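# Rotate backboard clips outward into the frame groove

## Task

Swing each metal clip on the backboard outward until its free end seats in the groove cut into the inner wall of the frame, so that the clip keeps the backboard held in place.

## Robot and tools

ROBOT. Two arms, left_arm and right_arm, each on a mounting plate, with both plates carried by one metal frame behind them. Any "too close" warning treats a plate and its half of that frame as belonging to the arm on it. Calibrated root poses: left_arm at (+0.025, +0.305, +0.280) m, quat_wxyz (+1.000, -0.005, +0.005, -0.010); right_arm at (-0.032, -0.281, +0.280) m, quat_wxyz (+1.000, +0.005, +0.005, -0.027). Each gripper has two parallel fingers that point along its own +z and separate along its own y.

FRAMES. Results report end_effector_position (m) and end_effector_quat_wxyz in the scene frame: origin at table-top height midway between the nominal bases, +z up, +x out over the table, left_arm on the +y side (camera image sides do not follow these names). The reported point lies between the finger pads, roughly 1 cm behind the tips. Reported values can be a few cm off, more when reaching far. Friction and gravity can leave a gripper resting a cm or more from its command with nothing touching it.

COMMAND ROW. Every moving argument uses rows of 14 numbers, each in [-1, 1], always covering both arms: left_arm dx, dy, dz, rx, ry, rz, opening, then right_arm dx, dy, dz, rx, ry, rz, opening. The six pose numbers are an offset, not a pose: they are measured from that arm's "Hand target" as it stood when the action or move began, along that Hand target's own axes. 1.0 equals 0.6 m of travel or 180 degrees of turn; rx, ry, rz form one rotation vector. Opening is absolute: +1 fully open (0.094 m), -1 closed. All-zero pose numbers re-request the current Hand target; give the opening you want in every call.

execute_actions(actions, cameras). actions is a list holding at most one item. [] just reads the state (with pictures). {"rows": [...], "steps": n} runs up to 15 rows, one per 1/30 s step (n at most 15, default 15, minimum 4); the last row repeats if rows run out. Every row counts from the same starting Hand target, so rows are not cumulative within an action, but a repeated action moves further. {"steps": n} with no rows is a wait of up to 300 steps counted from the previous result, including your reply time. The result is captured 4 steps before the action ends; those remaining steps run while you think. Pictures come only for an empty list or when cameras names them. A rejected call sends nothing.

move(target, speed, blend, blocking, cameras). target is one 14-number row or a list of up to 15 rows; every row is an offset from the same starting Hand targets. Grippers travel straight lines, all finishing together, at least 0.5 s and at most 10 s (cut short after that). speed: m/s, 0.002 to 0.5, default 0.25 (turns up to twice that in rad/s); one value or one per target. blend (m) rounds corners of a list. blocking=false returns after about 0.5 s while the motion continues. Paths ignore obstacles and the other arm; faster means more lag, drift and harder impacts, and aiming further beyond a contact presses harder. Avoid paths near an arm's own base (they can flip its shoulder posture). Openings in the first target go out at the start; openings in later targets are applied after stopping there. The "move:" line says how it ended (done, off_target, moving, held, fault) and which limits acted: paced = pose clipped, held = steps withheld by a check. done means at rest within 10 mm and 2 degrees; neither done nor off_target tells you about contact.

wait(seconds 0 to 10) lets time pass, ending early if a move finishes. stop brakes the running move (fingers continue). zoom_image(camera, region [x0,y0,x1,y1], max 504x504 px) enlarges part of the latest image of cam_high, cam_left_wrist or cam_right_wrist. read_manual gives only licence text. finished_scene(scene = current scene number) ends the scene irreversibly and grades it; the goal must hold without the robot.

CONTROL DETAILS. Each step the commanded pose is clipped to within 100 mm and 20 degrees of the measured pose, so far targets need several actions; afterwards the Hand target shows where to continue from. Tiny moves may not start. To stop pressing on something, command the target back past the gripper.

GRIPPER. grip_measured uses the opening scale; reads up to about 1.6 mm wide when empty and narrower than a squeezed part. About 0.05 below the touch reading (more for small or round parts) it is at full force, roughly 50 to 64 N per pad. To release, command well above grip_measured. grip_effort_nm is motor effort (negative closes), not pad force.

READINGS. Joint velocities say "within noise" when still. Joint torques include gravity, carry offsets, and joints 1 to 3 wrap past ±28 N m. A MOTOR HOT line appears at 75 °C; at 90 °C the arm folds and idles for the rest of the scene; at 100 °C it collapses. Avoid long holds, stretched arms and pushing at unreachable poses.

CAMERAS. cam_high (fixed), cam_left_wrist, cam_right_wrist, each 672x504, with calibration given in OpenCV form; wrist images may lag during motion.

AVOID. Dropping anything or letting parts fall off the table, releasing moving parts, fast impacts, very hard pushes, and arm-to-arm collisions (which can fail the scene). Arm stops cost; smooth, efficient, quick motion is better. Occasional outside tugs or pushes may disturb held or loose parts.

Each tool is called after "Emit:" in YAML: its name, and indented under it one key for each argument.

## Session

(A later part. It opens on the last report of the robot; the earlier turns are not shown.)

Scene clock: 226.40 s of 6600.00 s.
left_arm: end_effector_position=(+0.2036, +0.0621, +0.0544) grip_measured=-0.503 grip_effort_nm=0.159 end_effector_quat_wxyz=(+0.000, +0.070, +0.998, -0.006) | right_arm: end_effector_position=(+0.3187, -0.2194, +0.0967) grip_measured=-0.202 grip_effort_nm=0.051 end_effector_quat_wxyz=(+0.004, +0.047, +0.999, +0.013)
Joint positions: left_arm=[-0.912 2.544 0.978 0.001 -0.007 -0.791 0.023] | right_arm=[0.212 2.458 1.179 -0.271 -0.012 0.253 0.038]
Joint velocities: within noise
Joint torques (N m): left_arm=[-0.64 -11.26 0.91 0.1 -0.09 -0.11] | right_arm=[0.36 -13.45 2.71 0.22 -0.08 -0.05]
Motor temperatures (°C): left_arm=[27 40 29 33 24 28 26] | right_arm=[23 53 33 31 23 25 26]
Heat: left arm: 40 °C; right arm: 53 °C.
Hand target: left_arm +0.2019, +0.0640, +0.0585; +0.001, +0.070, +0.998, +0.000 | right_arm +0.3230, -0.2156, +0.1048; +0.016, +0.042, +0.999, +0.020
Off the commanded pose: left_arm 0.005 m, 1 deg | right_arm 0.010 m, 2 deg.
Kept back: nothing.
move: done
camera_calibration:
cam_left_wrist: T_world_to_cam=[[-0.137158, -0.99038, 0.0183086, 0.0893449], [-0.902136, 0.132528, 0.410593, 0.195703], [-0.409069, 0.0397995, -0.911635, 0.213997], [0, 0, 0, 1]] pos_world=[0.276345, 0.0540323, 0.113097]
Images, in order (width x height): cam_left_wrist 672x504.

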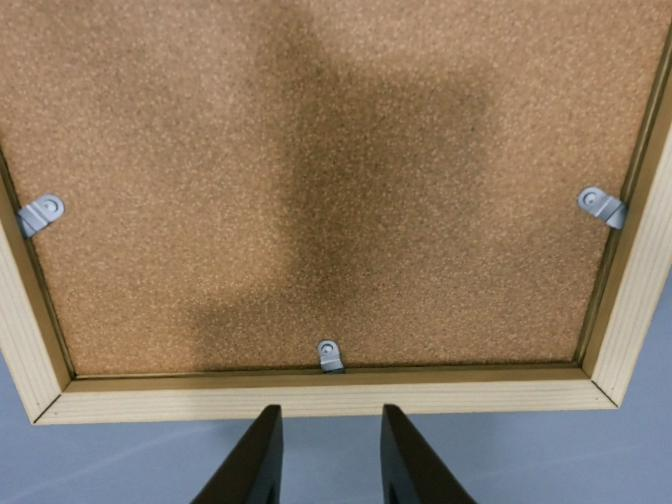

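Emit:
move:
  target: [-0.295,0.004,0,0,0,0,-0.6,0,0,0,0,0,0,-0.2]
  speed: 0.2
  cameras: ["cam_left_wrist"]

Scene clock: 228.47 s of 6600.00 s.
left_arm: end_effector_position=(+0.3781, +0.0421, +0.0628) grip_measured=-0.597 grip_effort_nm=-0.115 end_effector_quat_wxyz=(+0.004, +0.064, +0.998, -0.006) | right_arm: end_effector_position=(+0.3187, -0.2194, +0.0967) grip_measured=-0.202 grip_effort_nm=0.051 end_effector_quat_wxyz=(+0.004, +0.047, +0.999, +0.013)
Joint positions: left_arm=[-0.618 2.761 1.702 -0.497 -0.008 -0.51 0.019] | right_arm=[0.212 2.458 1.179 -0.271 -0.012 0.253 0.038]
Joint velocities: within noise
Joint torques (N m): left_arm=[-0.51 -11.69 5.53 0.11 -0.07 0.02] | right_arm=[0.35 -13.55 2.74 0.19 -0.09 -0.05]
Motor temperatures (°C): left_arm=[27 40 29 33 24 28 26] | right_arm=[23 53 33 31 23 25 26]
Heat: left arm: 40 °C; right arm: 53 °C.
Hand target: left_arm +0.3777, +0.0418, +0.0589; +0.001, +0.070, +0.998, +0.000 | right_arm +0.3230, -0.2156, +0.1048; +0.016, +0.042, +0.999, +0.020
Off the commanded pose: left_arm 0.004 m, 1 deg | right_arm 0.010 m, 2 deg.
Kept back: nothing.
move: done
camera_calibration:
cam_left_wrist: T_world_to_cam=[[-0.124315, -0.99207, 0.0184916, 0.0884723], [-0.906614, 0.121141, 0.404197, 0.354933], [-0.403232, 0.0334832, -0.914485, 0.292109], [0, 0, 0, 1]] pos_world=[0.450574, 0.034993, 0.12203]
Images, in order (width x height): cam_left_wrist 672x504.

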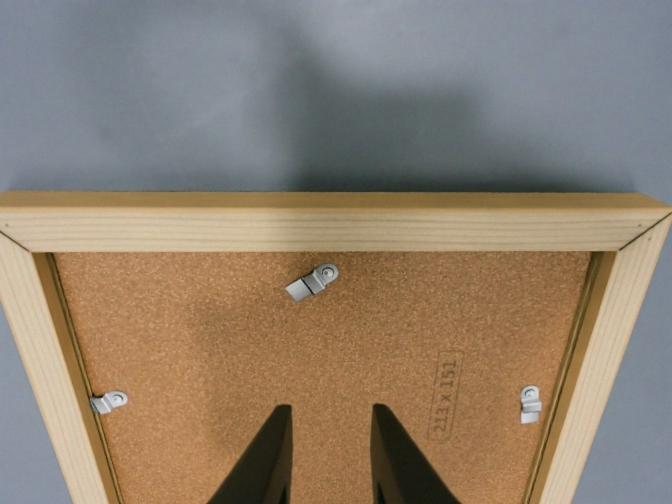

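Emit:
move:
  target: [0.002,0,0.052,0,0,0,-0.6,0,0,0,0,0,0,-0.2]
  speed: 0.08
  cameras: ["cam_left_wrist"]

Emit:
zoom_image:
  camera: "cam_left_wrist"
  region: [232, 254, 432, 454]

Scene clock: 229.87 s of 6600.00 s.
left_arm: end_effector_position=(+0.3717, +0.0463, +0.0311) grip_measured=-0.597 grip_effort_nm=-0.115 end_effector_quat_wxyz=(-0.008, +0.064, +0.998, +0.002) | right_arm: end_effector_position=(+0.3187, -0.2194, +0.0967) grip_measured=-0.202 grip_effort_nm=0.056 end_effector_quat_wxyz=(+0.004, +0.047, +0.999, +0.013)
Joint positions: left_arm=[-0.618 2.857 1.751 -0.479 -0.008 -0.51 0.019] | right_arm=[0.212 2.458 1.179 -0.271 -0.012 0.253 0.038]
Joint velocities: within noise
Joint torques (N m): left_arm=[-0.53 -11.92 5.23 0.29 -0.08 0.02] | right_arm=[0.51 -13.57 2.5 0.24 -0.07 -0.03]
Motor temperatures (°C): left_arm=[27 41 29 33 24 28 26] | right_arm=[23 53 33 31 23 25 26]
Heat: left arm: 41 °C; right arm: 53 °C.
Hand target: left_arm +0.3765, +0.0420, +0.0276; +0.001, +0.069, +0.998, +0.000 | right_arm +0.3230, -0.2156, +0.1048; +0.016, +0.042, +0.999, +0.020
Off the commanded pose: left_arm 0.007 m, 1 deg | right_arm 0.010 m, 2 deg.
Kept back: nothing.
move: done
camera_calibration:
cam_left_wrist: T_world_to_cam=[[-0.124818, -0.99217, 0.00445852, 0.0931122], [-0.896971, 0.11476, 0.426935, 0.357373], [-0.424104, 0.0492899, -0.904271, 0.267029], [0, 0, 0, 1]] pos_world=[0.445423, 0.0382091, 0.0884769]
Images, in order (width x height): cam_left_wrist 672x504.

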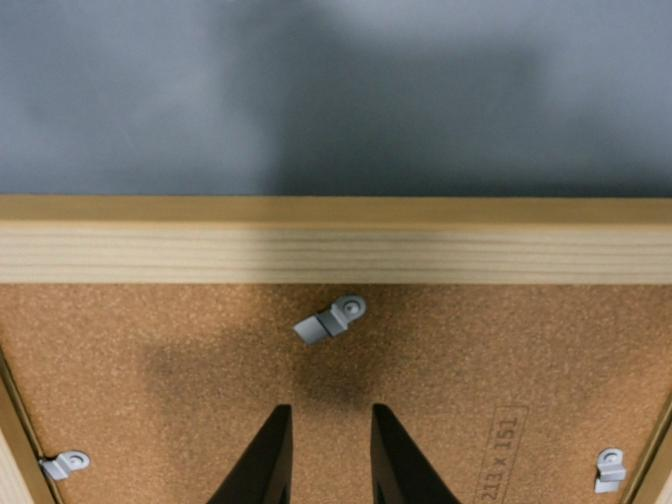

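Scaled by 2.520 from the camera's 672x504 image, which has a finer 960x720 frame.

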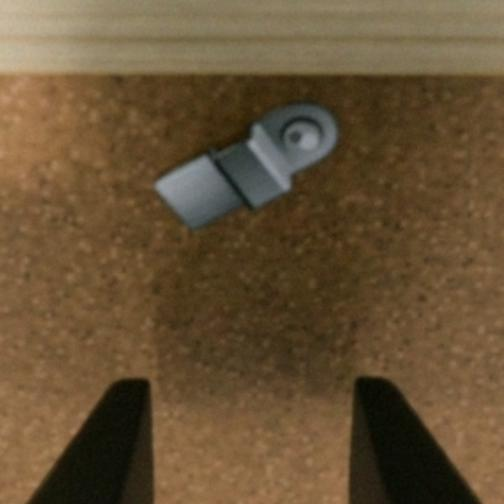

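Emit:
move:
  target: [-0.004,-0.006,0.0125,0,0,0,-0.6,0,0,0,0,0,0,-0.2]
  speed: 0.05
  cameras: ["cam_left_wrist"]

Emit:
zoom_image:
  camera: "cam_left_wrist"
  region: [232, 254, 432, 454]

Scene clock: 230.80 s of 6600.00 s.
left_arm: end_effector_position=(+0.3771, +0.0422, +0.0250) grip_measured=-0.597 grip_effort_nm=-0.110 end_effector_quat_wxyz=(-0.004, +0.064, +0.998, -0.001) | right_arm: end_effector_position=(+0.3187, -0.2194, +0.0967) grip_measured=-0.202 grip_effort_nm=0.046 end_effector_quat_wxyz=(+0.004, +0.047, +0.999, +0.013)
Joint positions: left_arm=[-0.618 2.888 1.792 -0.479 -0.008 -0.51 0.019] | right_arm=[0.212 2.458 1.179 -0.271 -0.012 0.253 0.038]
Joint velocities: within noise
Joint torques (N m): left_arm=[-0.9 -11.7 5.33 0.23 -0.07 -0.03] | right_arm=[0.44 -13.56 2.5 0.21 -0.1 -0.08]
Motor temperatures (°C): left_arm=[27 41 29 33 24 28 26] | right_arm=[23 54 33 31 23 25 26]
Heat: left arm: 41 °C; right arm: 54 °C.
Hand target: left_arm +0.3784, +0.0380, +0.0202; +0.001, +0.069, +0.998, +0.000 | right_arm +0.3230, -0.2156, +0.1048; +0.016, +0.042, +0.999, +0.020
Off the commanded pose: left_arm 0.007 m, 1 deg | right_arm 0.010 m, 2 deg.
Kept back: nothing.
move: done
camera_calibration:
cam_left_wrist: T_world_to_cam=[[-0.124734, -0.992143, 0.00969623, 0.0895532], [-0.900615, 0.117317, 0.418484, 0.366786], [-0.416333, 0.0434665, -0.908172, 0.261487], [0, 0, 0, 1]] pos_world=[0.450369, 0.0344535, 0.0831132]
Images, in order (width x height): cam_left_wrist 672x504.

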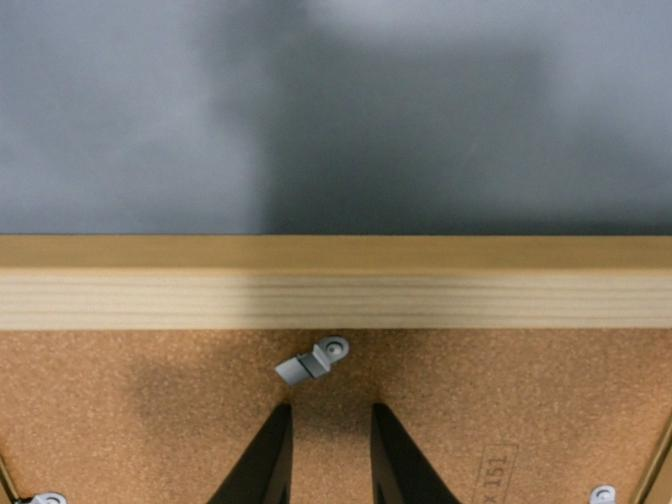

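Scaled by 2.520 from the camera's 672x504 image, which has a finer 960x720 frame.

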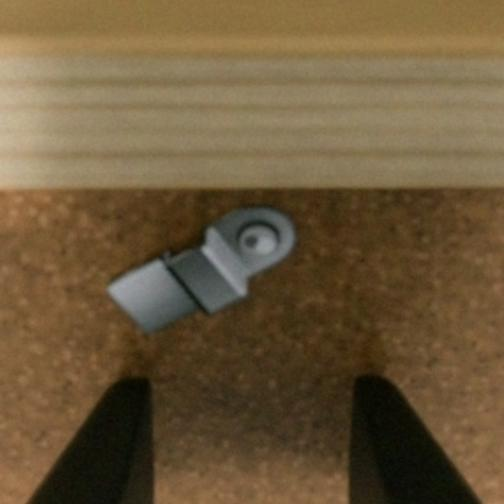

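Emit:
move:
  target: [-0.003,0,0.006,0,0,0,-0.6,0,0,0,0,0,0,-0.2]
  speed: 0.04
  cameras: ["cam_left_wrist"]

Emit:
zoom_image:
  camera: "cam_left_wrist"
  region: [232, 304, 432, 504]

Scene clock: 231.77 s of 6600.00 s.
left_arm: end_effector_position=(+0.3813, +0.0391, +0.0247) grip_measured=-0.597 grip_effort_nm=-0.110 end_effector_quat_wxyz=(+0.001, +0.064, +0.998, -0.004) | right_arm: end_effector_position=(+0.3187, -0.2194, +0.0967) grip_measured=-0.202 grip_effort_nm=0.056 end_effector_quat_wxyz=(+0.004, +0.047, +0.999, +0.013)
Joint positions: left_arm=[-0.618 2.896 1.812 -0.48 -0.008 -0.51 0.019] | right_arm=[0.212 2.458 1.179 -0.271 -0.012 0.253 0.038]
Joint velocities: within noise
Joint torques (N m): left_arm=[-0.7 -11.14 5.39 0.23 -0.08 0] | right_arm=[0.31 -13.5 2.61 0.2 -0.11 -0.08]
Motor temperatures (°C): left_arm=[27 41 29 33 24 28 26] | right_arm=[23 54 33 31 23 25 26]
Heat: left arm: 41 °C; right arm: 54 °C.
Hand target: left_arm +0.3801, +0.0378, +0.0165; +0.001, +0.069, +0.998, +0.000 | right_arm +0.3230, -0.2156, +0.1048; +0.016, +0.042, +0.999, +0.020
Off the commanded pose: left_arm 0.008 m, 1 deg | right_arm 0.010 m, 2 deg.
Kept back: nothing.
move: done
camera_calibration:
cam_left_wrist: T_world_to_cam=[[-0.124695, -0.992085, 0.0147471, 0.0868586], [-0.904061, 0.11973, 0.41029, 0.372465], [-0.408809, 0.037829, -0.911836, 0.260522], [0, 0, 0, 1]] pos_world=[0.454066, 0.0317205, 0.0834536]
Images, in order (width x height): cam_left_wrist 672x504.

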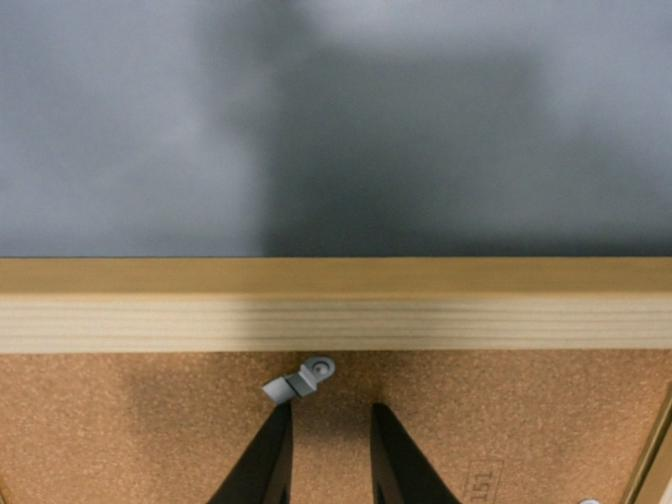

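Scaled by 2.520 from the camera's 672x504 image, which has a finer 960x720 frame.

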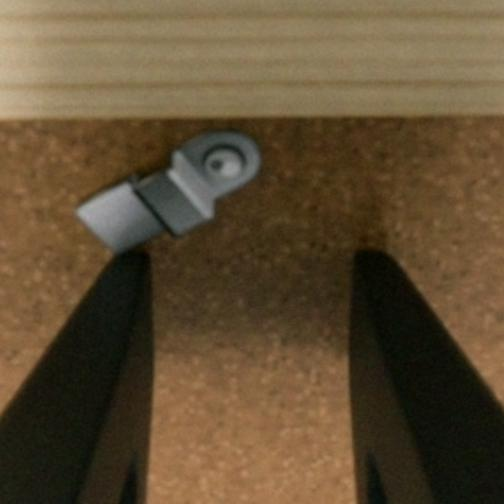

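Emit:
move:
  target: [0.007,0.006,0.010,0,0,0,-0.6,0,0,0,0,0,0,-0.2]
  speed: 0.04
  cameras: ["cam_left_wrist"]

Emit:
zoom_image:
  camera: "cam_left_wrist"
  region: [232, 304, 432, 504]

Scene clock: 232.70 s of 6600.00 s.
left_arm: end_effector_position=(+0.3812, +0.0392, +0.0246) grip_measured=-0.597 grip_effort_nm=-0.105 end_effector_quat_wxyz=(+0.001, +0.064, +0.998, -0.004) | right_arm: end_effector_position=(+0.3187, -0.2194, +0.0967) grip_measured=-0.202 grip_effort_nm=0.056 end_effector_quat_wxyz=(+0.004, +0.047, +0.999, +0.013)
Joint positions: left_arm=[-0.618 2.896 1.812 -0.48 -0.008 -0.51 0.019] | right_arm=[0.212 2.458 1.179 -0.271 -0.012 0.253 0.038]
Joint velocities: within noise
Joint torques (N m): left_arm=[-0.47 -10.86 3.43 0.49 -0.08 0.03] | right_arm=[0.47 -13.52 2.56 0.2 -0.1 -0.1]
Motor temperatures (°C): left_arm=[27 41 29 33 24 28 26] | right_arm=[23 54 33 31 23 25 26]
Heat: left arm: 41 °C; right arm: 54 °C.
Hand target: left_arm +0.3764, +0.0420, +0.0104; +0.001, +0.069, +0.998, +0.000 | right_arm +0.3230, -0.2156, +0.1048; +0.016, +0.042, +0.999, +0.020
Off the commanded pose: left_arm 0.015 m, 1 deg | right_arm 0.010 m, 2 deg.
Kept back: nothing.
move: off_target (left_arm)
camera_calibration:
cam_left_wrist: T_world_to_cam=[[-0.124696, -0.992088, 0.0145601, 0.086934], [-0.903935, 0.119642, 0.410595, 0.372365], [-0.409088, 0.0380382, -0.911702, 0.260419], [0, 0, 0, 1]] pos_world=[0.453968, 0.0317899, 0.0832677]
Images, in order (width x height): cam_left_wrist 672x504.

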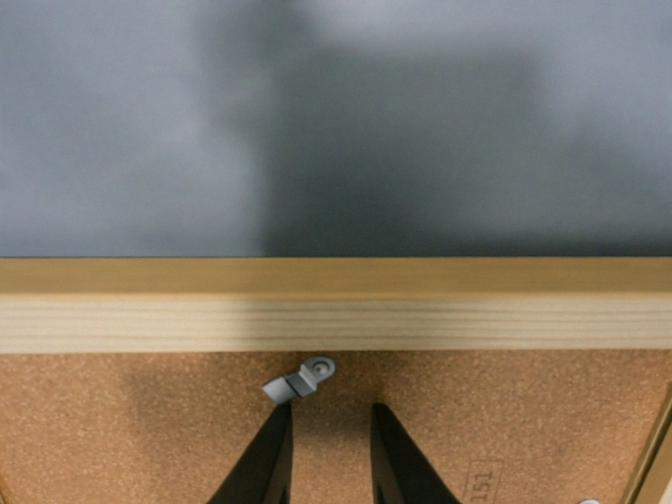

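Scaled by 2.520 from the camera's 672x504 image, which has a finer 960x720 frame.

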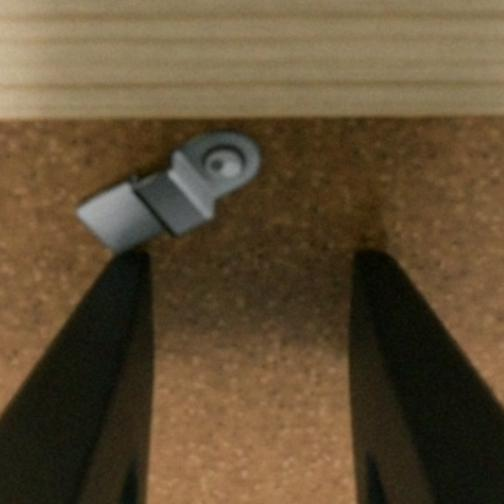

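Emit:
move:
  target: [0.008,0.004,-0.006,0,0,0,-0.6,0,0,0,0,0,0,-0.2]
  speed: 0.04
  cameras: ["cam_left_wrist"]

Emit:
zoom_image:
  camera: "cam_left_wrist"
  region: [232, 304, 432, 504]

Scene clock: 233.63 s of 6600.00 s.
left_arm: end_effector_position=(+0.3804, +0.0398, +0.0237) grip_measured=-0.598 grip_effort_nm=-0.110 end_effector_quat_wxyz=(+0.004, +0.064, +0.998, -0.006) | right_arm: end_effector_position=(+0.3187, -0.2194, +0.0967) grip_measured=-0.202 grip_effort_nm=0.051 end_effector_quat_wxyz=(+0.004, +0.047, +0.999, +0.013)
Joint positions: left_arm=[-0.618 2.89 1.791 -0.456 -0.008 -0.51 0.019] | right_arm=[0.212 2.458 1.179 -0.271 -0.012 0.253 0.038]
Joint velocities: within noise
Joint torques (N m): left_arm=[-0.53 -12.4 1.88 0.44 -0.08 0.02] | right_arm=[0.49 -13.53 2.52 0.2 -0.09 -0.09]
Motor temperatures (°C): left_arm=[27 41 29 33 24 28 26] | right_arm=[23 54 33 31 23 25 26]
Heat: left arm: 41 °C; right arm: 54 °C.
Hand target: left_arm +0.3721, +0.0450, +0.0141; +0.001, +0.069, +0.998, +0.000 | right_arm +0.3230, -0.2156, +0.1048; +0.016, +0.042, +0.999, +0.020
Off the commanded pose: left_arm 0.014 m, 1 deg | right_arm 0.010 m, 2 deg.
Kept back: nothing.
move: off_target (left_arm)
camera_calibration:
cam_left_wrist: T_world_to_cam=[[-0.124695, -0.992016, 0.0188625, 0.0873052], [-0.906819, 0.12166, 0.403582, 0.373109], [-0.402655, 0.0332199, -0.914749, 0.257144], [0, 0, 0, 1]] pos_world=[0.452769, 0.0326735, 0.0829947]
Images, in order (width x height): cam_left_wrist 672x504.

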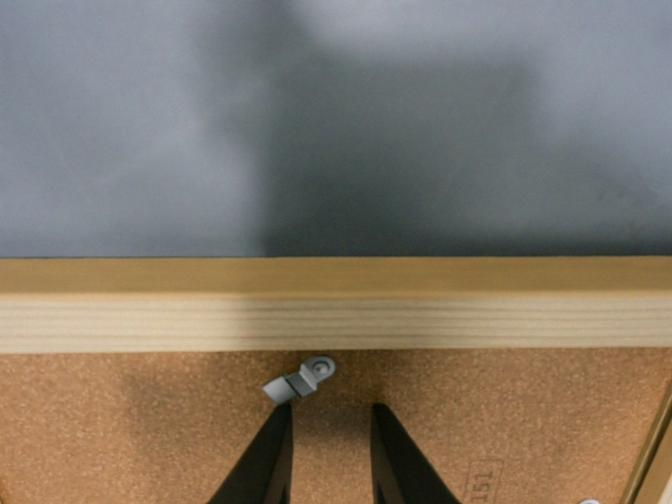

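Scaled by 2.520 from the camera's 672x504 image, which has a finer 960x720 frame.

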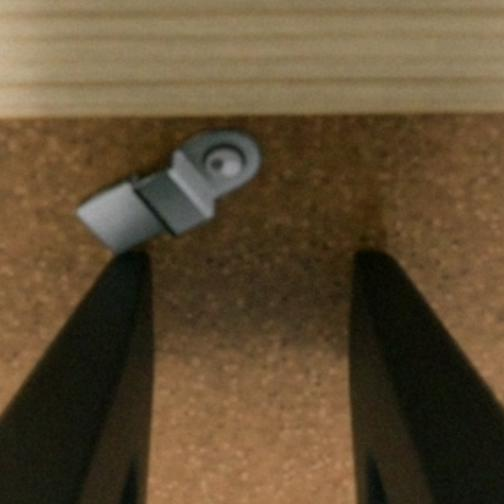

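Emit:
move:
  target: [-0.026,-0.004,-0.007,0,0,0,-0.6,0,0,0,0,0,0,-0.2]
  speed: 0.04
  cameras: ["cam_left_wrist"]

Emit:
zoom_image:
  camera: "cam_left_wrist"
  region: [232, 304, 432, 504]

Scene clock: 234.70 s of 6600.00 s.
left_arm: end_effector_position=(+0.3824, +0.0383, +0.0249) grip_measured=-0.598 grip_effort_nm=-0.110 end_effector_quat_wxyz=(-0.002, +0.069, +0.998, -0.002) | right_arm: end_effector_position=(+0.3187, -0.2194, +0.0967) grip_measured=-0.202 grip_effort_nm=0.046 end_effector_quat_wxyz=(+0.004, +0.047, +0.999, +0.013)
Joint positions: left_arm=[-0.618 2.904 1.834 -0.501 -0.008 -0.5 0.019] | right_arm=[0.212 2.458 1.179 -0.271 -0.012 0.253 0.038]
Joint velocities: within noise
Joint torques (N m): left_arm=[0.38 -11.41 5.56 0.25 -0.07 0.03] | right_arm=[0.36 -13.53 2.51 0.21 -0.05 -0.04]
Motor temperatures (°C): left_arm=[27 41 29 33 24 28 26] | right_arm=[23 54 33 31 23 25 26]
Heat: left arm: 41 °C; right arm: 54 °C.
Hand target: left_arm +0.3872, +0.0404, +0.0184; +0.001, +0.070, +0.998, +0.000 | right_arm +0.3230, -0.2156, +0.1048; +0.016, +0.042, +0.999, +0.020
Off the commanded pose: left_arm 0.008 m, 0 deg | right_arm 0.010 m, 2 deg.
Kept back: nothing.
move: done
camera_calibration:
cam_left_wrist: T_world_to_cam=[[-0.134174, -0.990894, 0.011235, 0.0898515], [-0.90049, 0.12665, 0.416026, 0.371695], [-0.41366, 0.045703, -0.909283, 0.2627], [0, 0, 0, 1]] pos_world=[0.455432, 0.029952, 0.0832249]
Images, in order (width x height): cam_left_wrist 672x504.

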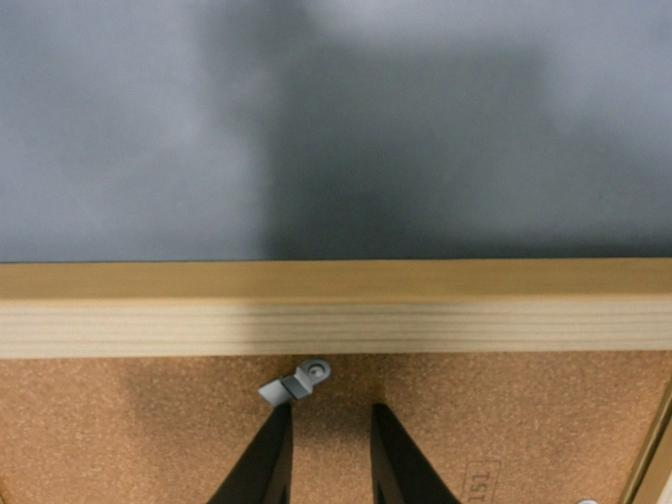

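Scaled by 2.520 from the camera's 672x504 image, which has a finer 960x720 frame.

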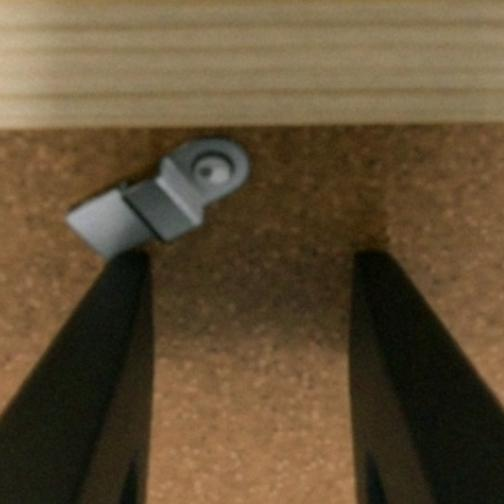

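Emit:
move:
  target: [-0.006,0.010,-0.001,0,0,0,-0.6,0,0,0,0,0,0,-0.2]
  speed: 0.04
  cameras: ["cam_left_wrist"]

Emit:
zoom_image:
  camera: "cam_left_wrist"
  region: [232, 304, 432, 504]

Scene clock: 235.70 s of 6600.00 s.
left_arm: end_effector_position=(+0.3863, +0.0423, +0.0252) grip_measured=-0.598 grip_effort_nm=-0.105 end_effector_quat_wxyz=(-0.003, +0.070, +0.998, -0.004) | right_arm: end_effector_position=(+0.3187, -0.2194, +0.0967) grip_measured=-0.202 grip_effort_nm=0.051 end_effector_quat_wxyz=(+0.004, +0.047, +0.999, +0.013)
Joint positions: left_arm=[-0.603 2.905 1.837 -0.502 -0.003 -0.484 0.019] | right_arm=[0.212 2.458 1.179 -0.271 -0.012 0.253 0.038]
Joint velocities: within noise
Joint torques (N m): left_arm=[0.5 -11.59 5.59 0.23 -0.12 0.02] | right_arm=[0.42 -13.6 2.5 0.19 -0.09 -0.07]
Motor temperatures (°C): left_arm=[27 41 29 33 24 28 26] | right_arm=[23 54 33 30 23 25 26]
Heat: left arm: 41 °C; right arm: 54 °C.
Hand target: left_arm +0.3916, +0.0460, +0.0189; +0.001, +0.069, +0.998, +0.000 | right_arm +0.3230, -0.2156, +0.1048; +0.016, +0.042, +0.999, +0.020
Off the commanded pose: left_arm 0.009 m, 1 deg | right_arm 0.010 m, 2 deg.
Kept back: nothing.
move: done
camera_calibration:
cam_left_wrist: T_world_to_cam=[[-0.136396, -0.990529, 0.0157754, 0.0950414], [-0.899438, 0.130496, 0.417111, 0.373963], [-0.415219, 0.0427033, -0.908719, 0.265084], [0, 0, 0, 1]] pos_world=[0.459388, 0.0340206, 0.0834038]
Images, in order (width x height): cam_left_wrist 672x504.

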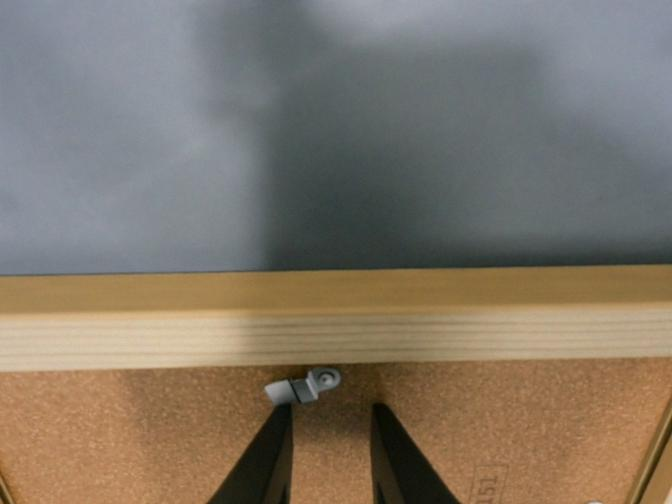

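Scaled by 2.520 from the camera's 672x504 image, which has a finer 960x720 frame.

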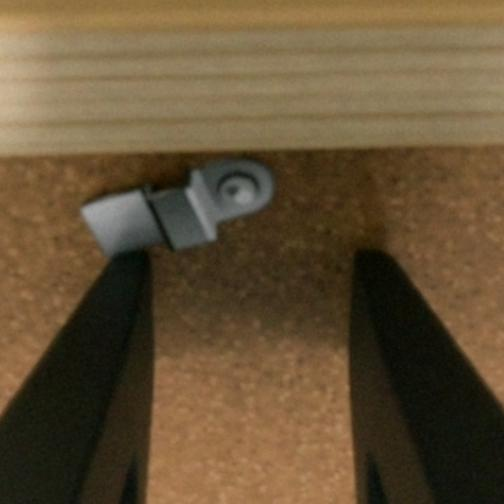

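Emit:
move:
  target: [-0.009,0.003,0,0,0,0,-0.6,0,0,0,0,0,0,-0.2]
  speed: 0.04
  cameras: ["cam_left_wrist"]

Emit:
zoom_image:
  camera: "cam_left_wrist"
  region: [232, 304, 432, 504]

Scene clock: 236.63 s of 6600.00 s.
left_arm: end_effector_position=(+0.3923, +0.0432, +0.0252) grip_measured=-0.598 grip_effort_nm=-0.110 end_effector_quat_wxyz=(-0.002, +0.070, +0.998, -0.005) | right_arm: end_effector_position=(+0.3187, -0.2194, +0.0967) grip_measured=-0.202 grip_effort_nm=0.056 end_effector_quat_wxyz=(+0.004, +0.047, +0.999, +0.013)
Joint positions: left_arm=[-0.594 2.916 1.866 -0.517 -0.003 -0.475 0.019] | right_arm=[0.212 2.458 1.179 -0.271 -0.012 0.253 0.038]
Joint velocities: within noise
Joint torques (N m): left_arm=[0.47 -11.63 5.71 0.2 -0.12 0.03] | right_arm=[0.43 -13.6 2.44 0.2 -0.06 -0.07]
Motor temperatures (°C): left_arm=[27 41 29 33 24 28 26] | right_arm=[23 54 33 30 23 25 26]
Heat: left arm: 41 °C; right arm: 54 °C.
Hand target: left_arm +0.3972, +0.0470, +0.0189; +0.001, +0.070, +0.998, +0.000 | right_arm +0.3230, -0.2156, +0.1048; +0.016, +0.042, +0.999, +0.020
Off the commanded pose: left_arm 0.009 m, 1 deg | right_arm 0.010 m, 2 deg.
Kept back: nothing.
move: done
camera_calibration:
cam_left_wrist: T_world_to_cam=[[-0.13564, -0.990616, 0.0168008, 0.0964791], [-0.900309, 0.130318, 0.415285, 0.379723], [-0.413577, 0.0412032, -0.909536, 0.266965], [0, 0, 0, 1]] pos_world=[0.465365, 0.0350892, 0.0835]
Images, in order (width x height): cam_left_wrist 672x504.

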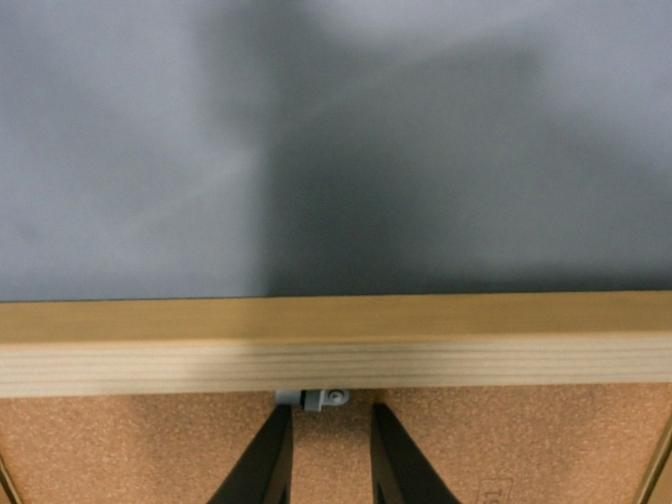

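Scaled by 2.520 from the camera's 672x504 image, which has a finer 960x720 frame.

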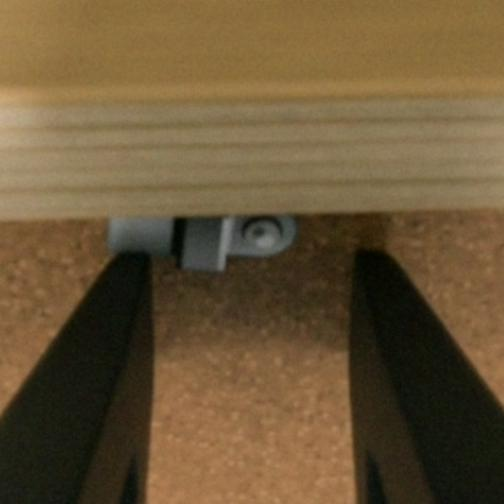

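Emit:
move:
  target: [-0.007,0.001,0,0,0,0,-0.6,0,0,0,0,0,0,-0.2]
  speed: 0.04
  cameras: ["cam_left_wrist"]

Emit:
zoom_image:
  camera: "cam_left_wrist"
  region: [232, 304, 432, 504]

Scene clock: 238.73 s of 6600.00 s.
left_arm: end_effector_position=(+0.3958, +0.0435, +0.0253) grip_measured=-0.598 grip_effort_nm=-0.105 end_effector_quat_wxyz=(-0.004, +0.070, +0.998, -0.004) | right_arm: end_effector_position=(+0.3187, -0.2194, +0.0967) grip_measured=-0.202 grip_effort_nm=0.051 end_effector_quat_wxyz=(+0.004, +0.047, +0.999, +0.013)
Joint positions: left_arm=[-0.589 2.926 1.892 -0.537 -0.003 -0.47 0.019] | right_arm=[0.212 2.458 1.179 -0.271 -0.012 0.253 0.038]
Joint velocities: within noise
Joint torques (N m): left_arm=[0.51 -11.75 5.83 0.22 -0.12 0.05] | right_arm=[0.29 -13.53 2.52 0.24 -0.08 -0.11]
Motor temperatures (°C): left_arm=[27 41 30 32 24 28 26] | right_arm=[23 54 33 30 23 25 26]
Heat: left arm: 41 °C; right arm: 54 °C.
Hand target: left_arm +0.4016, +0.0470, +0.0191; +0.001, +0.070, +0.998, +0.000 | right_arm +0.3230, -0.2156, +0.1048; +0.016, +0.042, +0.999, +0.020
Off the commanded pose: left_arm 0.009 m, 1 deg | right_arm 0.010 m, 2 deg.
Kept back: nothing.
move: done
camera_calibration:
cam_left_wrist: T_world_to_cam=[[-0.136019, -0.990589, 0.0152178, 0.097458], [-0.899079, 0.129876, 0.418077, 0.3822], [-0.416119, 0.0431845, -0.908284, 0.269376], [0, 0, 0, 1]] pos_world=[0.468977, 0.0352692, 0.0833972]
Images, in order (width x height): cam_left_wrist 672x504.

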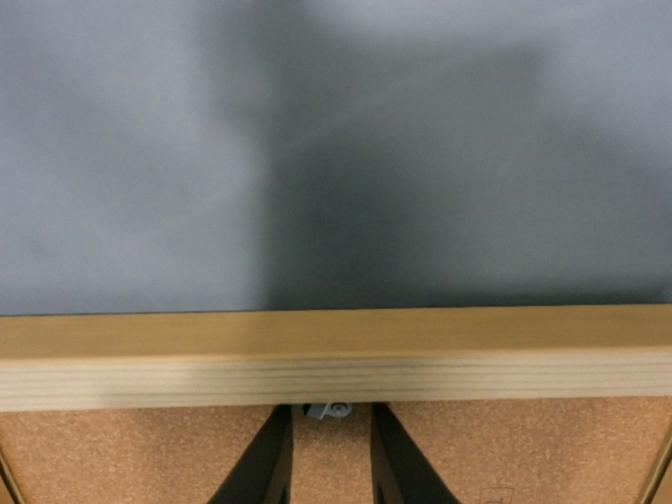

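Scaled by 2.520 from the camera's 672x504 image, which has a finer 960x720 frame.

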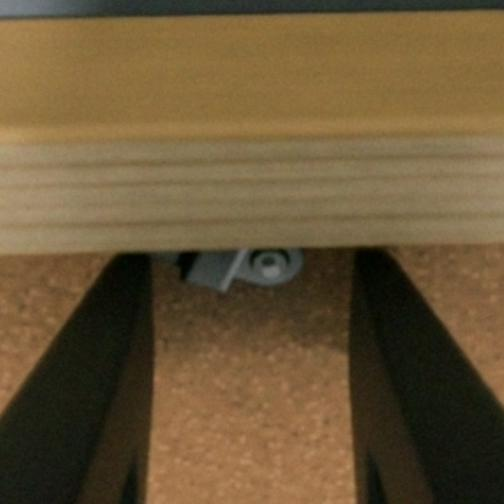

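Emit:
move:
  target: [-0.007,-0.002,0,0,0,0,-0.62,0,0,0,0,0,0,-0.2]
  speed: 0.04
  cameras: ["cam_left_wrist"]

Emit:
zoom_image:
  camera: "cam_left_wrist"
  region: [232, 304, 432, 504]

Scene clock: 239.67 s of 6600.00 s.
left_arm: end_effector_position=(+0.3985, +0.0430, +0.0253) grip_measured=-0.617 grip_effort_nm=-0.115 end_effector_quat_wxyz=(-0.006, +0.070, +0.998, -0.002) | right_arm: end_effector_position=(+0.3187, -0.2194, +0.0967) grip_measured=-0.202 grip_effort_nm=0.051 end_effector_quat_wxyz=(+0.004, +0.047, +0.999, +0.013)
Joint positions: left_arm=[-0.587 2.94 1.925 -0.563 -0.004 -0.468 0.018] | right_arm=[0.212 2.458 1.179 -0.271 -0.012 0.253 0.038]
Joint velocities: within noise
Joint torques (N m): left_arm=[0.44 -11.85 5.96 0.28 -0.12 0.03] | right_arm=[0.27 -13.57 2.62 0.23 -0.09 -0.1]
Motor temperatures (°C): left_arm=[27 41 30 32 24 28 26] | right_arm=[23 54 33 30 23 25 26]
Heat: left arm: 41 °C; right arm: 54 °C.
Hand target: left_arm +0.4054, +0.0451, +0.0190; +0.001, +0.070, +0.998, +0.000 | right_arm +0.3230, -0.2156, +0.1048; +0.016, +0.042, +0.999, +0.020
Off the commanded pose: left_arm 0.010 m, 1 deg | right_arm 0.010 m, 2 deg.
Kept back: nothing.
move: done
camera_calibration:
cam_left_wrist: T_world_to_cam=[[-0.135663, -0.990685, 0.0117588, 0.0972687], [-0.896831, 0.127837, 0.4235, 0.38372], [-0.421059, 0.0469075, -0.90582, 0.272267], [0, 0, 0, 1]] pos_world=[0.471968, 0.0345377, 0.0829759]
Images, in order (width x height): cam_left_wrist 672x504.

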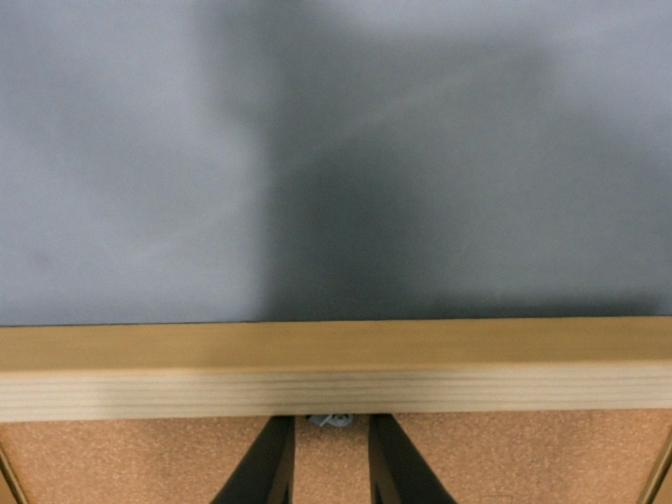

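Scaled by 2.520 from the camera's 672x504 image, which has a finer 960x720 frame.

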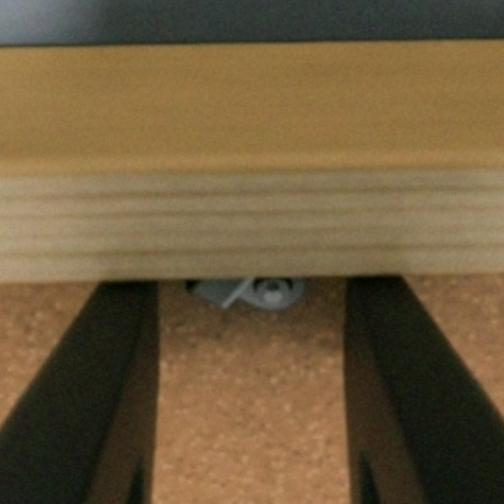

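Emit:
move:
  target: [-0.002,-0.003,0,0,0,0,-0.72,0,0,0,0,0,0,-0.2]
  speed: 0.04
  cameras: ["cam_left_wrist"]

Emit:
zoom_image:
  camera: "cam_left_wrist"
  region: [232, 304, 432, 504]

Emit:
move:
  target: [0,-0.001,0,0,0,0,-0.8,0,0,0,0,0,0,-0.2]
  speed: 0.04
  cameras: ["cam_left_wrist"]

Emit:
zoom_image:
  camera: "cam_left_wrist"
  region: [232, 304, 432, 504]

Scene clock: 240.63 s of 6600.00 s.
left_arm: end_effector_position=(+0.3987, +0.0438, +0.0252) grip_measured=-0.717 grip_effort_nm=-0.110 end_effector_quat_wxyz=(-0.010, +0.069, +0.998, +0.001) | right_arm: end_effector_position=(+0.3187, -0.2194, +0.0967) grip_measured=-0.202 grip_effort_nm=0.061 end_effector_quat_wxyz=(+0.004, +0.047, +0.999, +0.013)
Joint positions: left_arm=[-0.586 2.946 1.939 -0.579 -0.005 -0.467 0.013] | right_arm=[0.212 2.458 1.179 -0.271 -0.012 0.253 0.038]
Joint velocities: within noise
Joint torques (N m): left_arm=[0.18 -11.77 6.06 0.33 -0.1 0.01] | right_arm=[0.44 -13.56 2.52 0.22 -0.08 -0.09]
Motor temperatures (°C): left_arm=[27 41 30 32 24 27 26] | right_arm=[23 54 33 30 23 25 26]
Heat: left arm: 41 °C; right arm: 54 °C.
Hand target: left_arm +0.4063, +0.0433, +0.0189; +0.001, +0.070, +0.998, +0.000 | right_arm +0.3230, -0.2156, +0.1048; +0.016, +0.042, +0.999, +0.020
Off the commanded pose: left_arm 0.010 m, 1 deg | right_arm 0.010 m, 2 deg.
Kept back: nothing.
move: done
camera_calibration:
cam_left_wrist: T_world_to_cam=[[-0.134982, -0.990825, 0.00676504, 0.0979591], [-0.894469, 0.124787, 0.429363, 0.382918], [-0.426268, 0.0519051, -0.903106, 0.274012], [0, 0, 0, 1]] pos_world=[0.472534, 0.0350546, 0.0823887]
Images, in order (width x height): cam_left_wrist 672x504.

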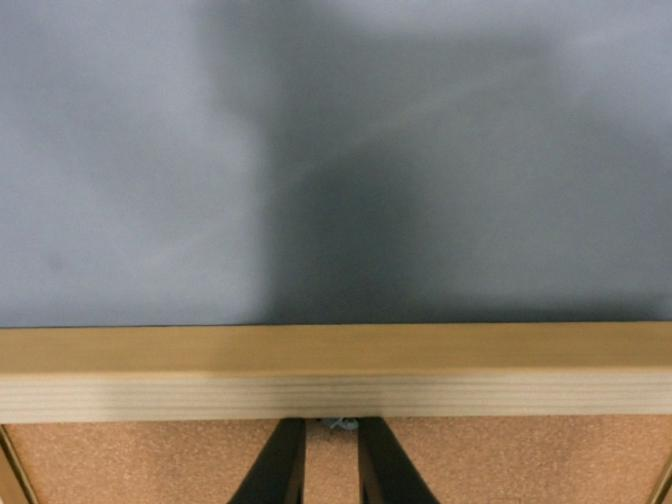

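Scaled by 2.520 from the camera's 672x504 image, which has a finer 960x720 frame.

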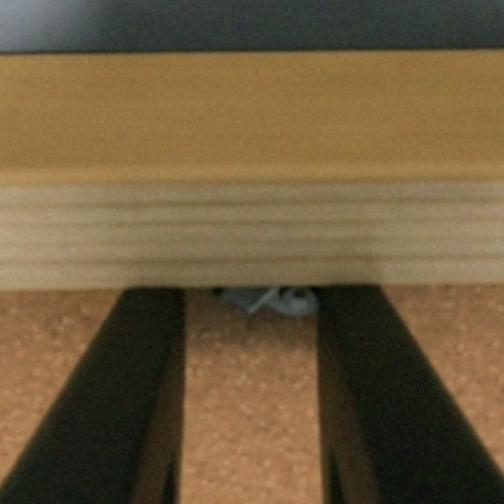

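Scene clock: 241.33 s of 6600.00 s.
left_arm: end_effector_position=(+0.3990, +0.0435, +0.0258) grip_measured=-0.797 grip_effort_nm=-0.125 end_effector_quat_wxyz=(-0.010, +0.069, +0.998, +0.001) | right_arm: end_effector_position=(+0.3187, -0.2194, +0.0967) grip_measured=-0.202 grip_effort_nm=0.051 end_effector_quat_wxyz=(+0.004, +0.047, +0.999, +0.013)
Joint positions: left_arm=[-0.586 2.946 1.942 -0.583 -0.005 -0.467 0.01] | right_arm=[0.212 2.458 1.179 -0.271 -0.012 0.253 0.038]
Joint velocities: within noise
Joint torques (N m): left_arm=[0.1 -11.73 6.04 0.34 -0.11 -0.01] | right_arm=[0.32 -13.63 2.54 0.22 -0.06 -0.06]
Motor temperatures (°C): left_arm=[27 41 30 32 24 27 26] | right_arm=[23 54 33 30 23 25 26]
Heat: left arm: 41 °C; right arm: 54 °C.
Hand target: left_arm +0.4063, +0.0427, +0.0189; +0.001, +0.070, +0.998, +0.000 | right_arm +0.3230, -0.2156, +0.1048; +0.016, +0.042, +0.999, +0.020
Off the commanded pose: left_arm 0.010 m, 1 deg | right_arm 0.010 m, 2 deg.
Kept back: nothing.
move: done
camera_calibration:
cam_left_wrist: T_world_to_cam=[[-0.134968, -0.990823, 0.00727215, 0.0976233], [-0.894149, 0.124955, 0.429981, 0.38283], [-0.426944, 0.0515315, -0.902809, 0.274935], [0, 0, 0, 1]] pos_world=[0.472865, 0.0347229, 0.082894]
Images, in order (width x height): cam_left_wrist 672x504.

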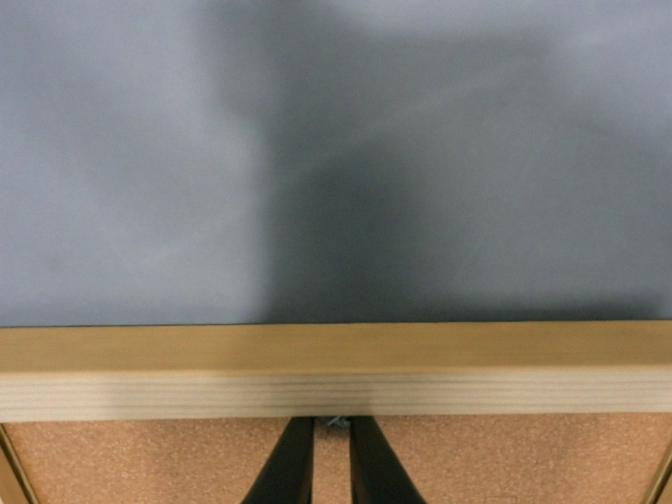

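Scaled by 2.520 from the camera's 672x504 image, which has a finer 960x720 frame.

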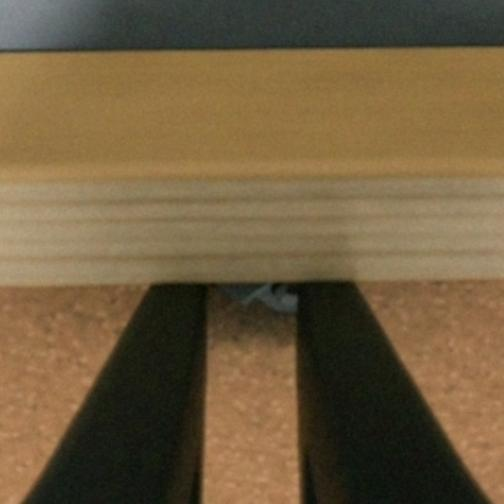

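Emit:
move:
  target: [0,-0.008,0,0,0,0,-0.66,0,0,0,0,0,0,-0.2]
  speed: 0.04
  cameras: ["cam_left_wrist"]

Emit:
zoom_image:
  camera: "cam_left_wrist"
  region: [232, 304, 432, 504]

Scene clock: 242.27 s of 6600.00 s.
left_arm: end_effector_position=(+0.3989, +0.0435, +0.0253) grip_measured=-0.663 grip_effort_nm=0.159 end_effector_quat_wxyz=(-0.013, +0.069, +0.998, +0.002) | right_arm: end_effector_position=(+0.3187, -0.2194, +0.0967) grip_measured=-0.202 grip_effort_nm=0.051 end_effector_quat_wxyz=(+0.004, +0.047, +0.999, +0.013)
Joint positions: left_arm=[-0.586 2.953 1.958 -0.598 -0.005 -0.467 0.016] | right_arm=[0.212 2.458 1.179 -0.271 -0.012 0.253 0.038]
Joint velocities: within noise
Joint torques (N m): left_arm=[-0.64 -11.81 6.09 0.37 -0.11 -0.08] | right_arm=[0.53 -13.53 2.58 0.16 -0.08 -0.09]
Motor temperatures (°C): left_arm=[27 41 30 32 24 27 26] | right_arm=[23 54 33 30 23 25 26]
Heat: left arm: 41 °C; right arm: 54 °C.
Hand target: left_arm +0.4056, +0.0380, +0.0189; +0.001, +0.070, +0.998, +0.000 | right_arm +0.3230, -0.2156, +0.1048; +0.016, +0.042, +0.999, +0.020
Off the commanded pose: left_arm 0.011 m, 2 deg | right_arm 0.010 m, 2 deg.
Kept back: nothing.
move: off_target (left_arm)
camera_calibration:
cam_left_wrist: T_world_to_cam=[[-0.135032, -0.990833, 0.0039886, 0.0977421], [-0.891557, 0.123257, 0.435813, 0.381903], [-0.43231, 0.0552929, -0.900028, 0.276401], [0, 0, 0, 1]] pos_world=[0.473177, 0.0344908, 0.0819401]
Images, in order (width x height): cam_left_wrist 672x504.

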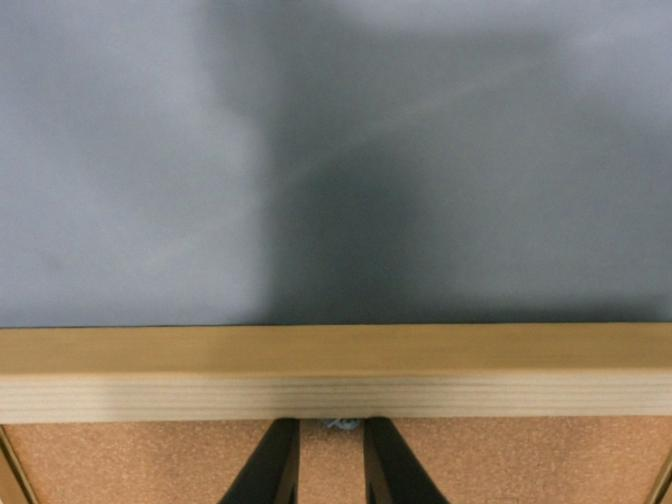

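Scaled by 2.520 from the camera's 672x504 image, which has a finer 960x720 frame.

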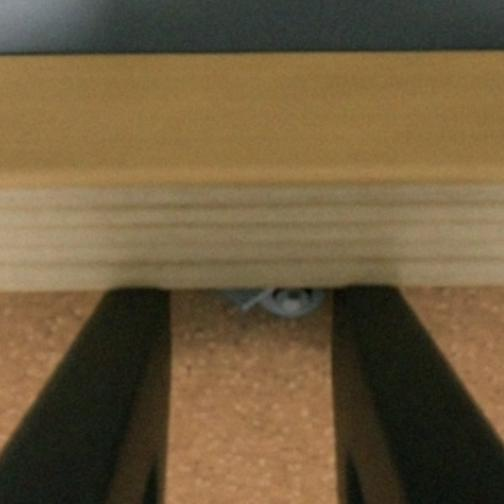

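Emit:
move:
  target: [0.002,-0.007,-0.001,0,0,0,-0.62,0,0,0,0,0,0,-0.2]
  speed: 0.04
  cameras: ["cam_left_wrist"]

Emit:
zoom_image:
  camera: "cam_left_wrist"
  region: [232, 304, 432, 504]

Scene clock: 243.20 s of 6600.00 s.
left_arm: end_effector_position=(+0.3980, +0.0397, +0.0253) grip_measured=-0.623 grip_effort_nm=0.159 end_effector_quat_wxyz=(-0.011, +0.070, +0.997, +0.003) | right_arm: end_effector_position=(+0.3187, -0.2194, +0.0967) grip_measured=-0.202 grip_effort_nm=0.056 end_effector_quat_wxyz=(+0.004, +0.047, +0.999, +0.013)
Joint positions: left_arm=[-0.594 2.956 1.964 -0.599 -0.006 -0.474 0.018] | right_arm=[0.212 2.458 1.179 -0.271 -0.012 0.253 0.038]
Joint velocities: within noise
Joint torques (N m): left_arm=[-0.69 -11.93 6.22 0.35 -0.08 -0.11] | right_arm=[0.44 -13.59 2.44 0.17 -0.08 -0.07]
Motor temperatures (°C): left_arm=[27 41 30 32 24 27 26] | right_arm=[23 54 33 30 23 25 26]
Heat: left arm: 41 °C; right arm: 54 °C.
Hand target: left_arm +0.4037, +0.0339, +0.0195; +0.001, +0.070, +0.998, +0.000 | right_arm +0.3230, -0.2156, +0.1048; +0.016, +0.042, +0.999, +0.020
Off the commanded pose: left_arm 0.010 m, 1 deg | right_arm 0.010 m, 2 deg.
Kept back: nothing.
move: done
camera_calibration:
cam_left_wrist: T_world_to_cam=[[-0.136948, -0.990573, 0.00323641, 0.0946147], [-0.892667, 0.124828, 0.433086, 0.381928], [-0.429407, 0.0564214, -0.901347, 0.275062], [0, 0, 0, 1]] pos_world=[0.472005, 0.0305281, 0.0822123]
Images, in order (width x height): cam_left_wrist 672x504.

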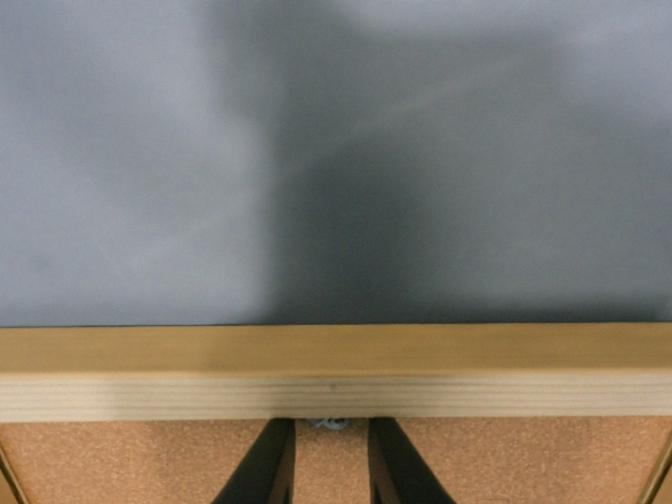

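Scaled by 2.520 from the camera's 672x504 image, which has a finer 960x720 frame.

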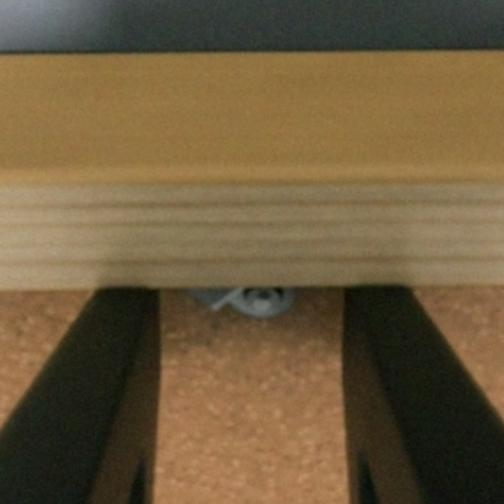

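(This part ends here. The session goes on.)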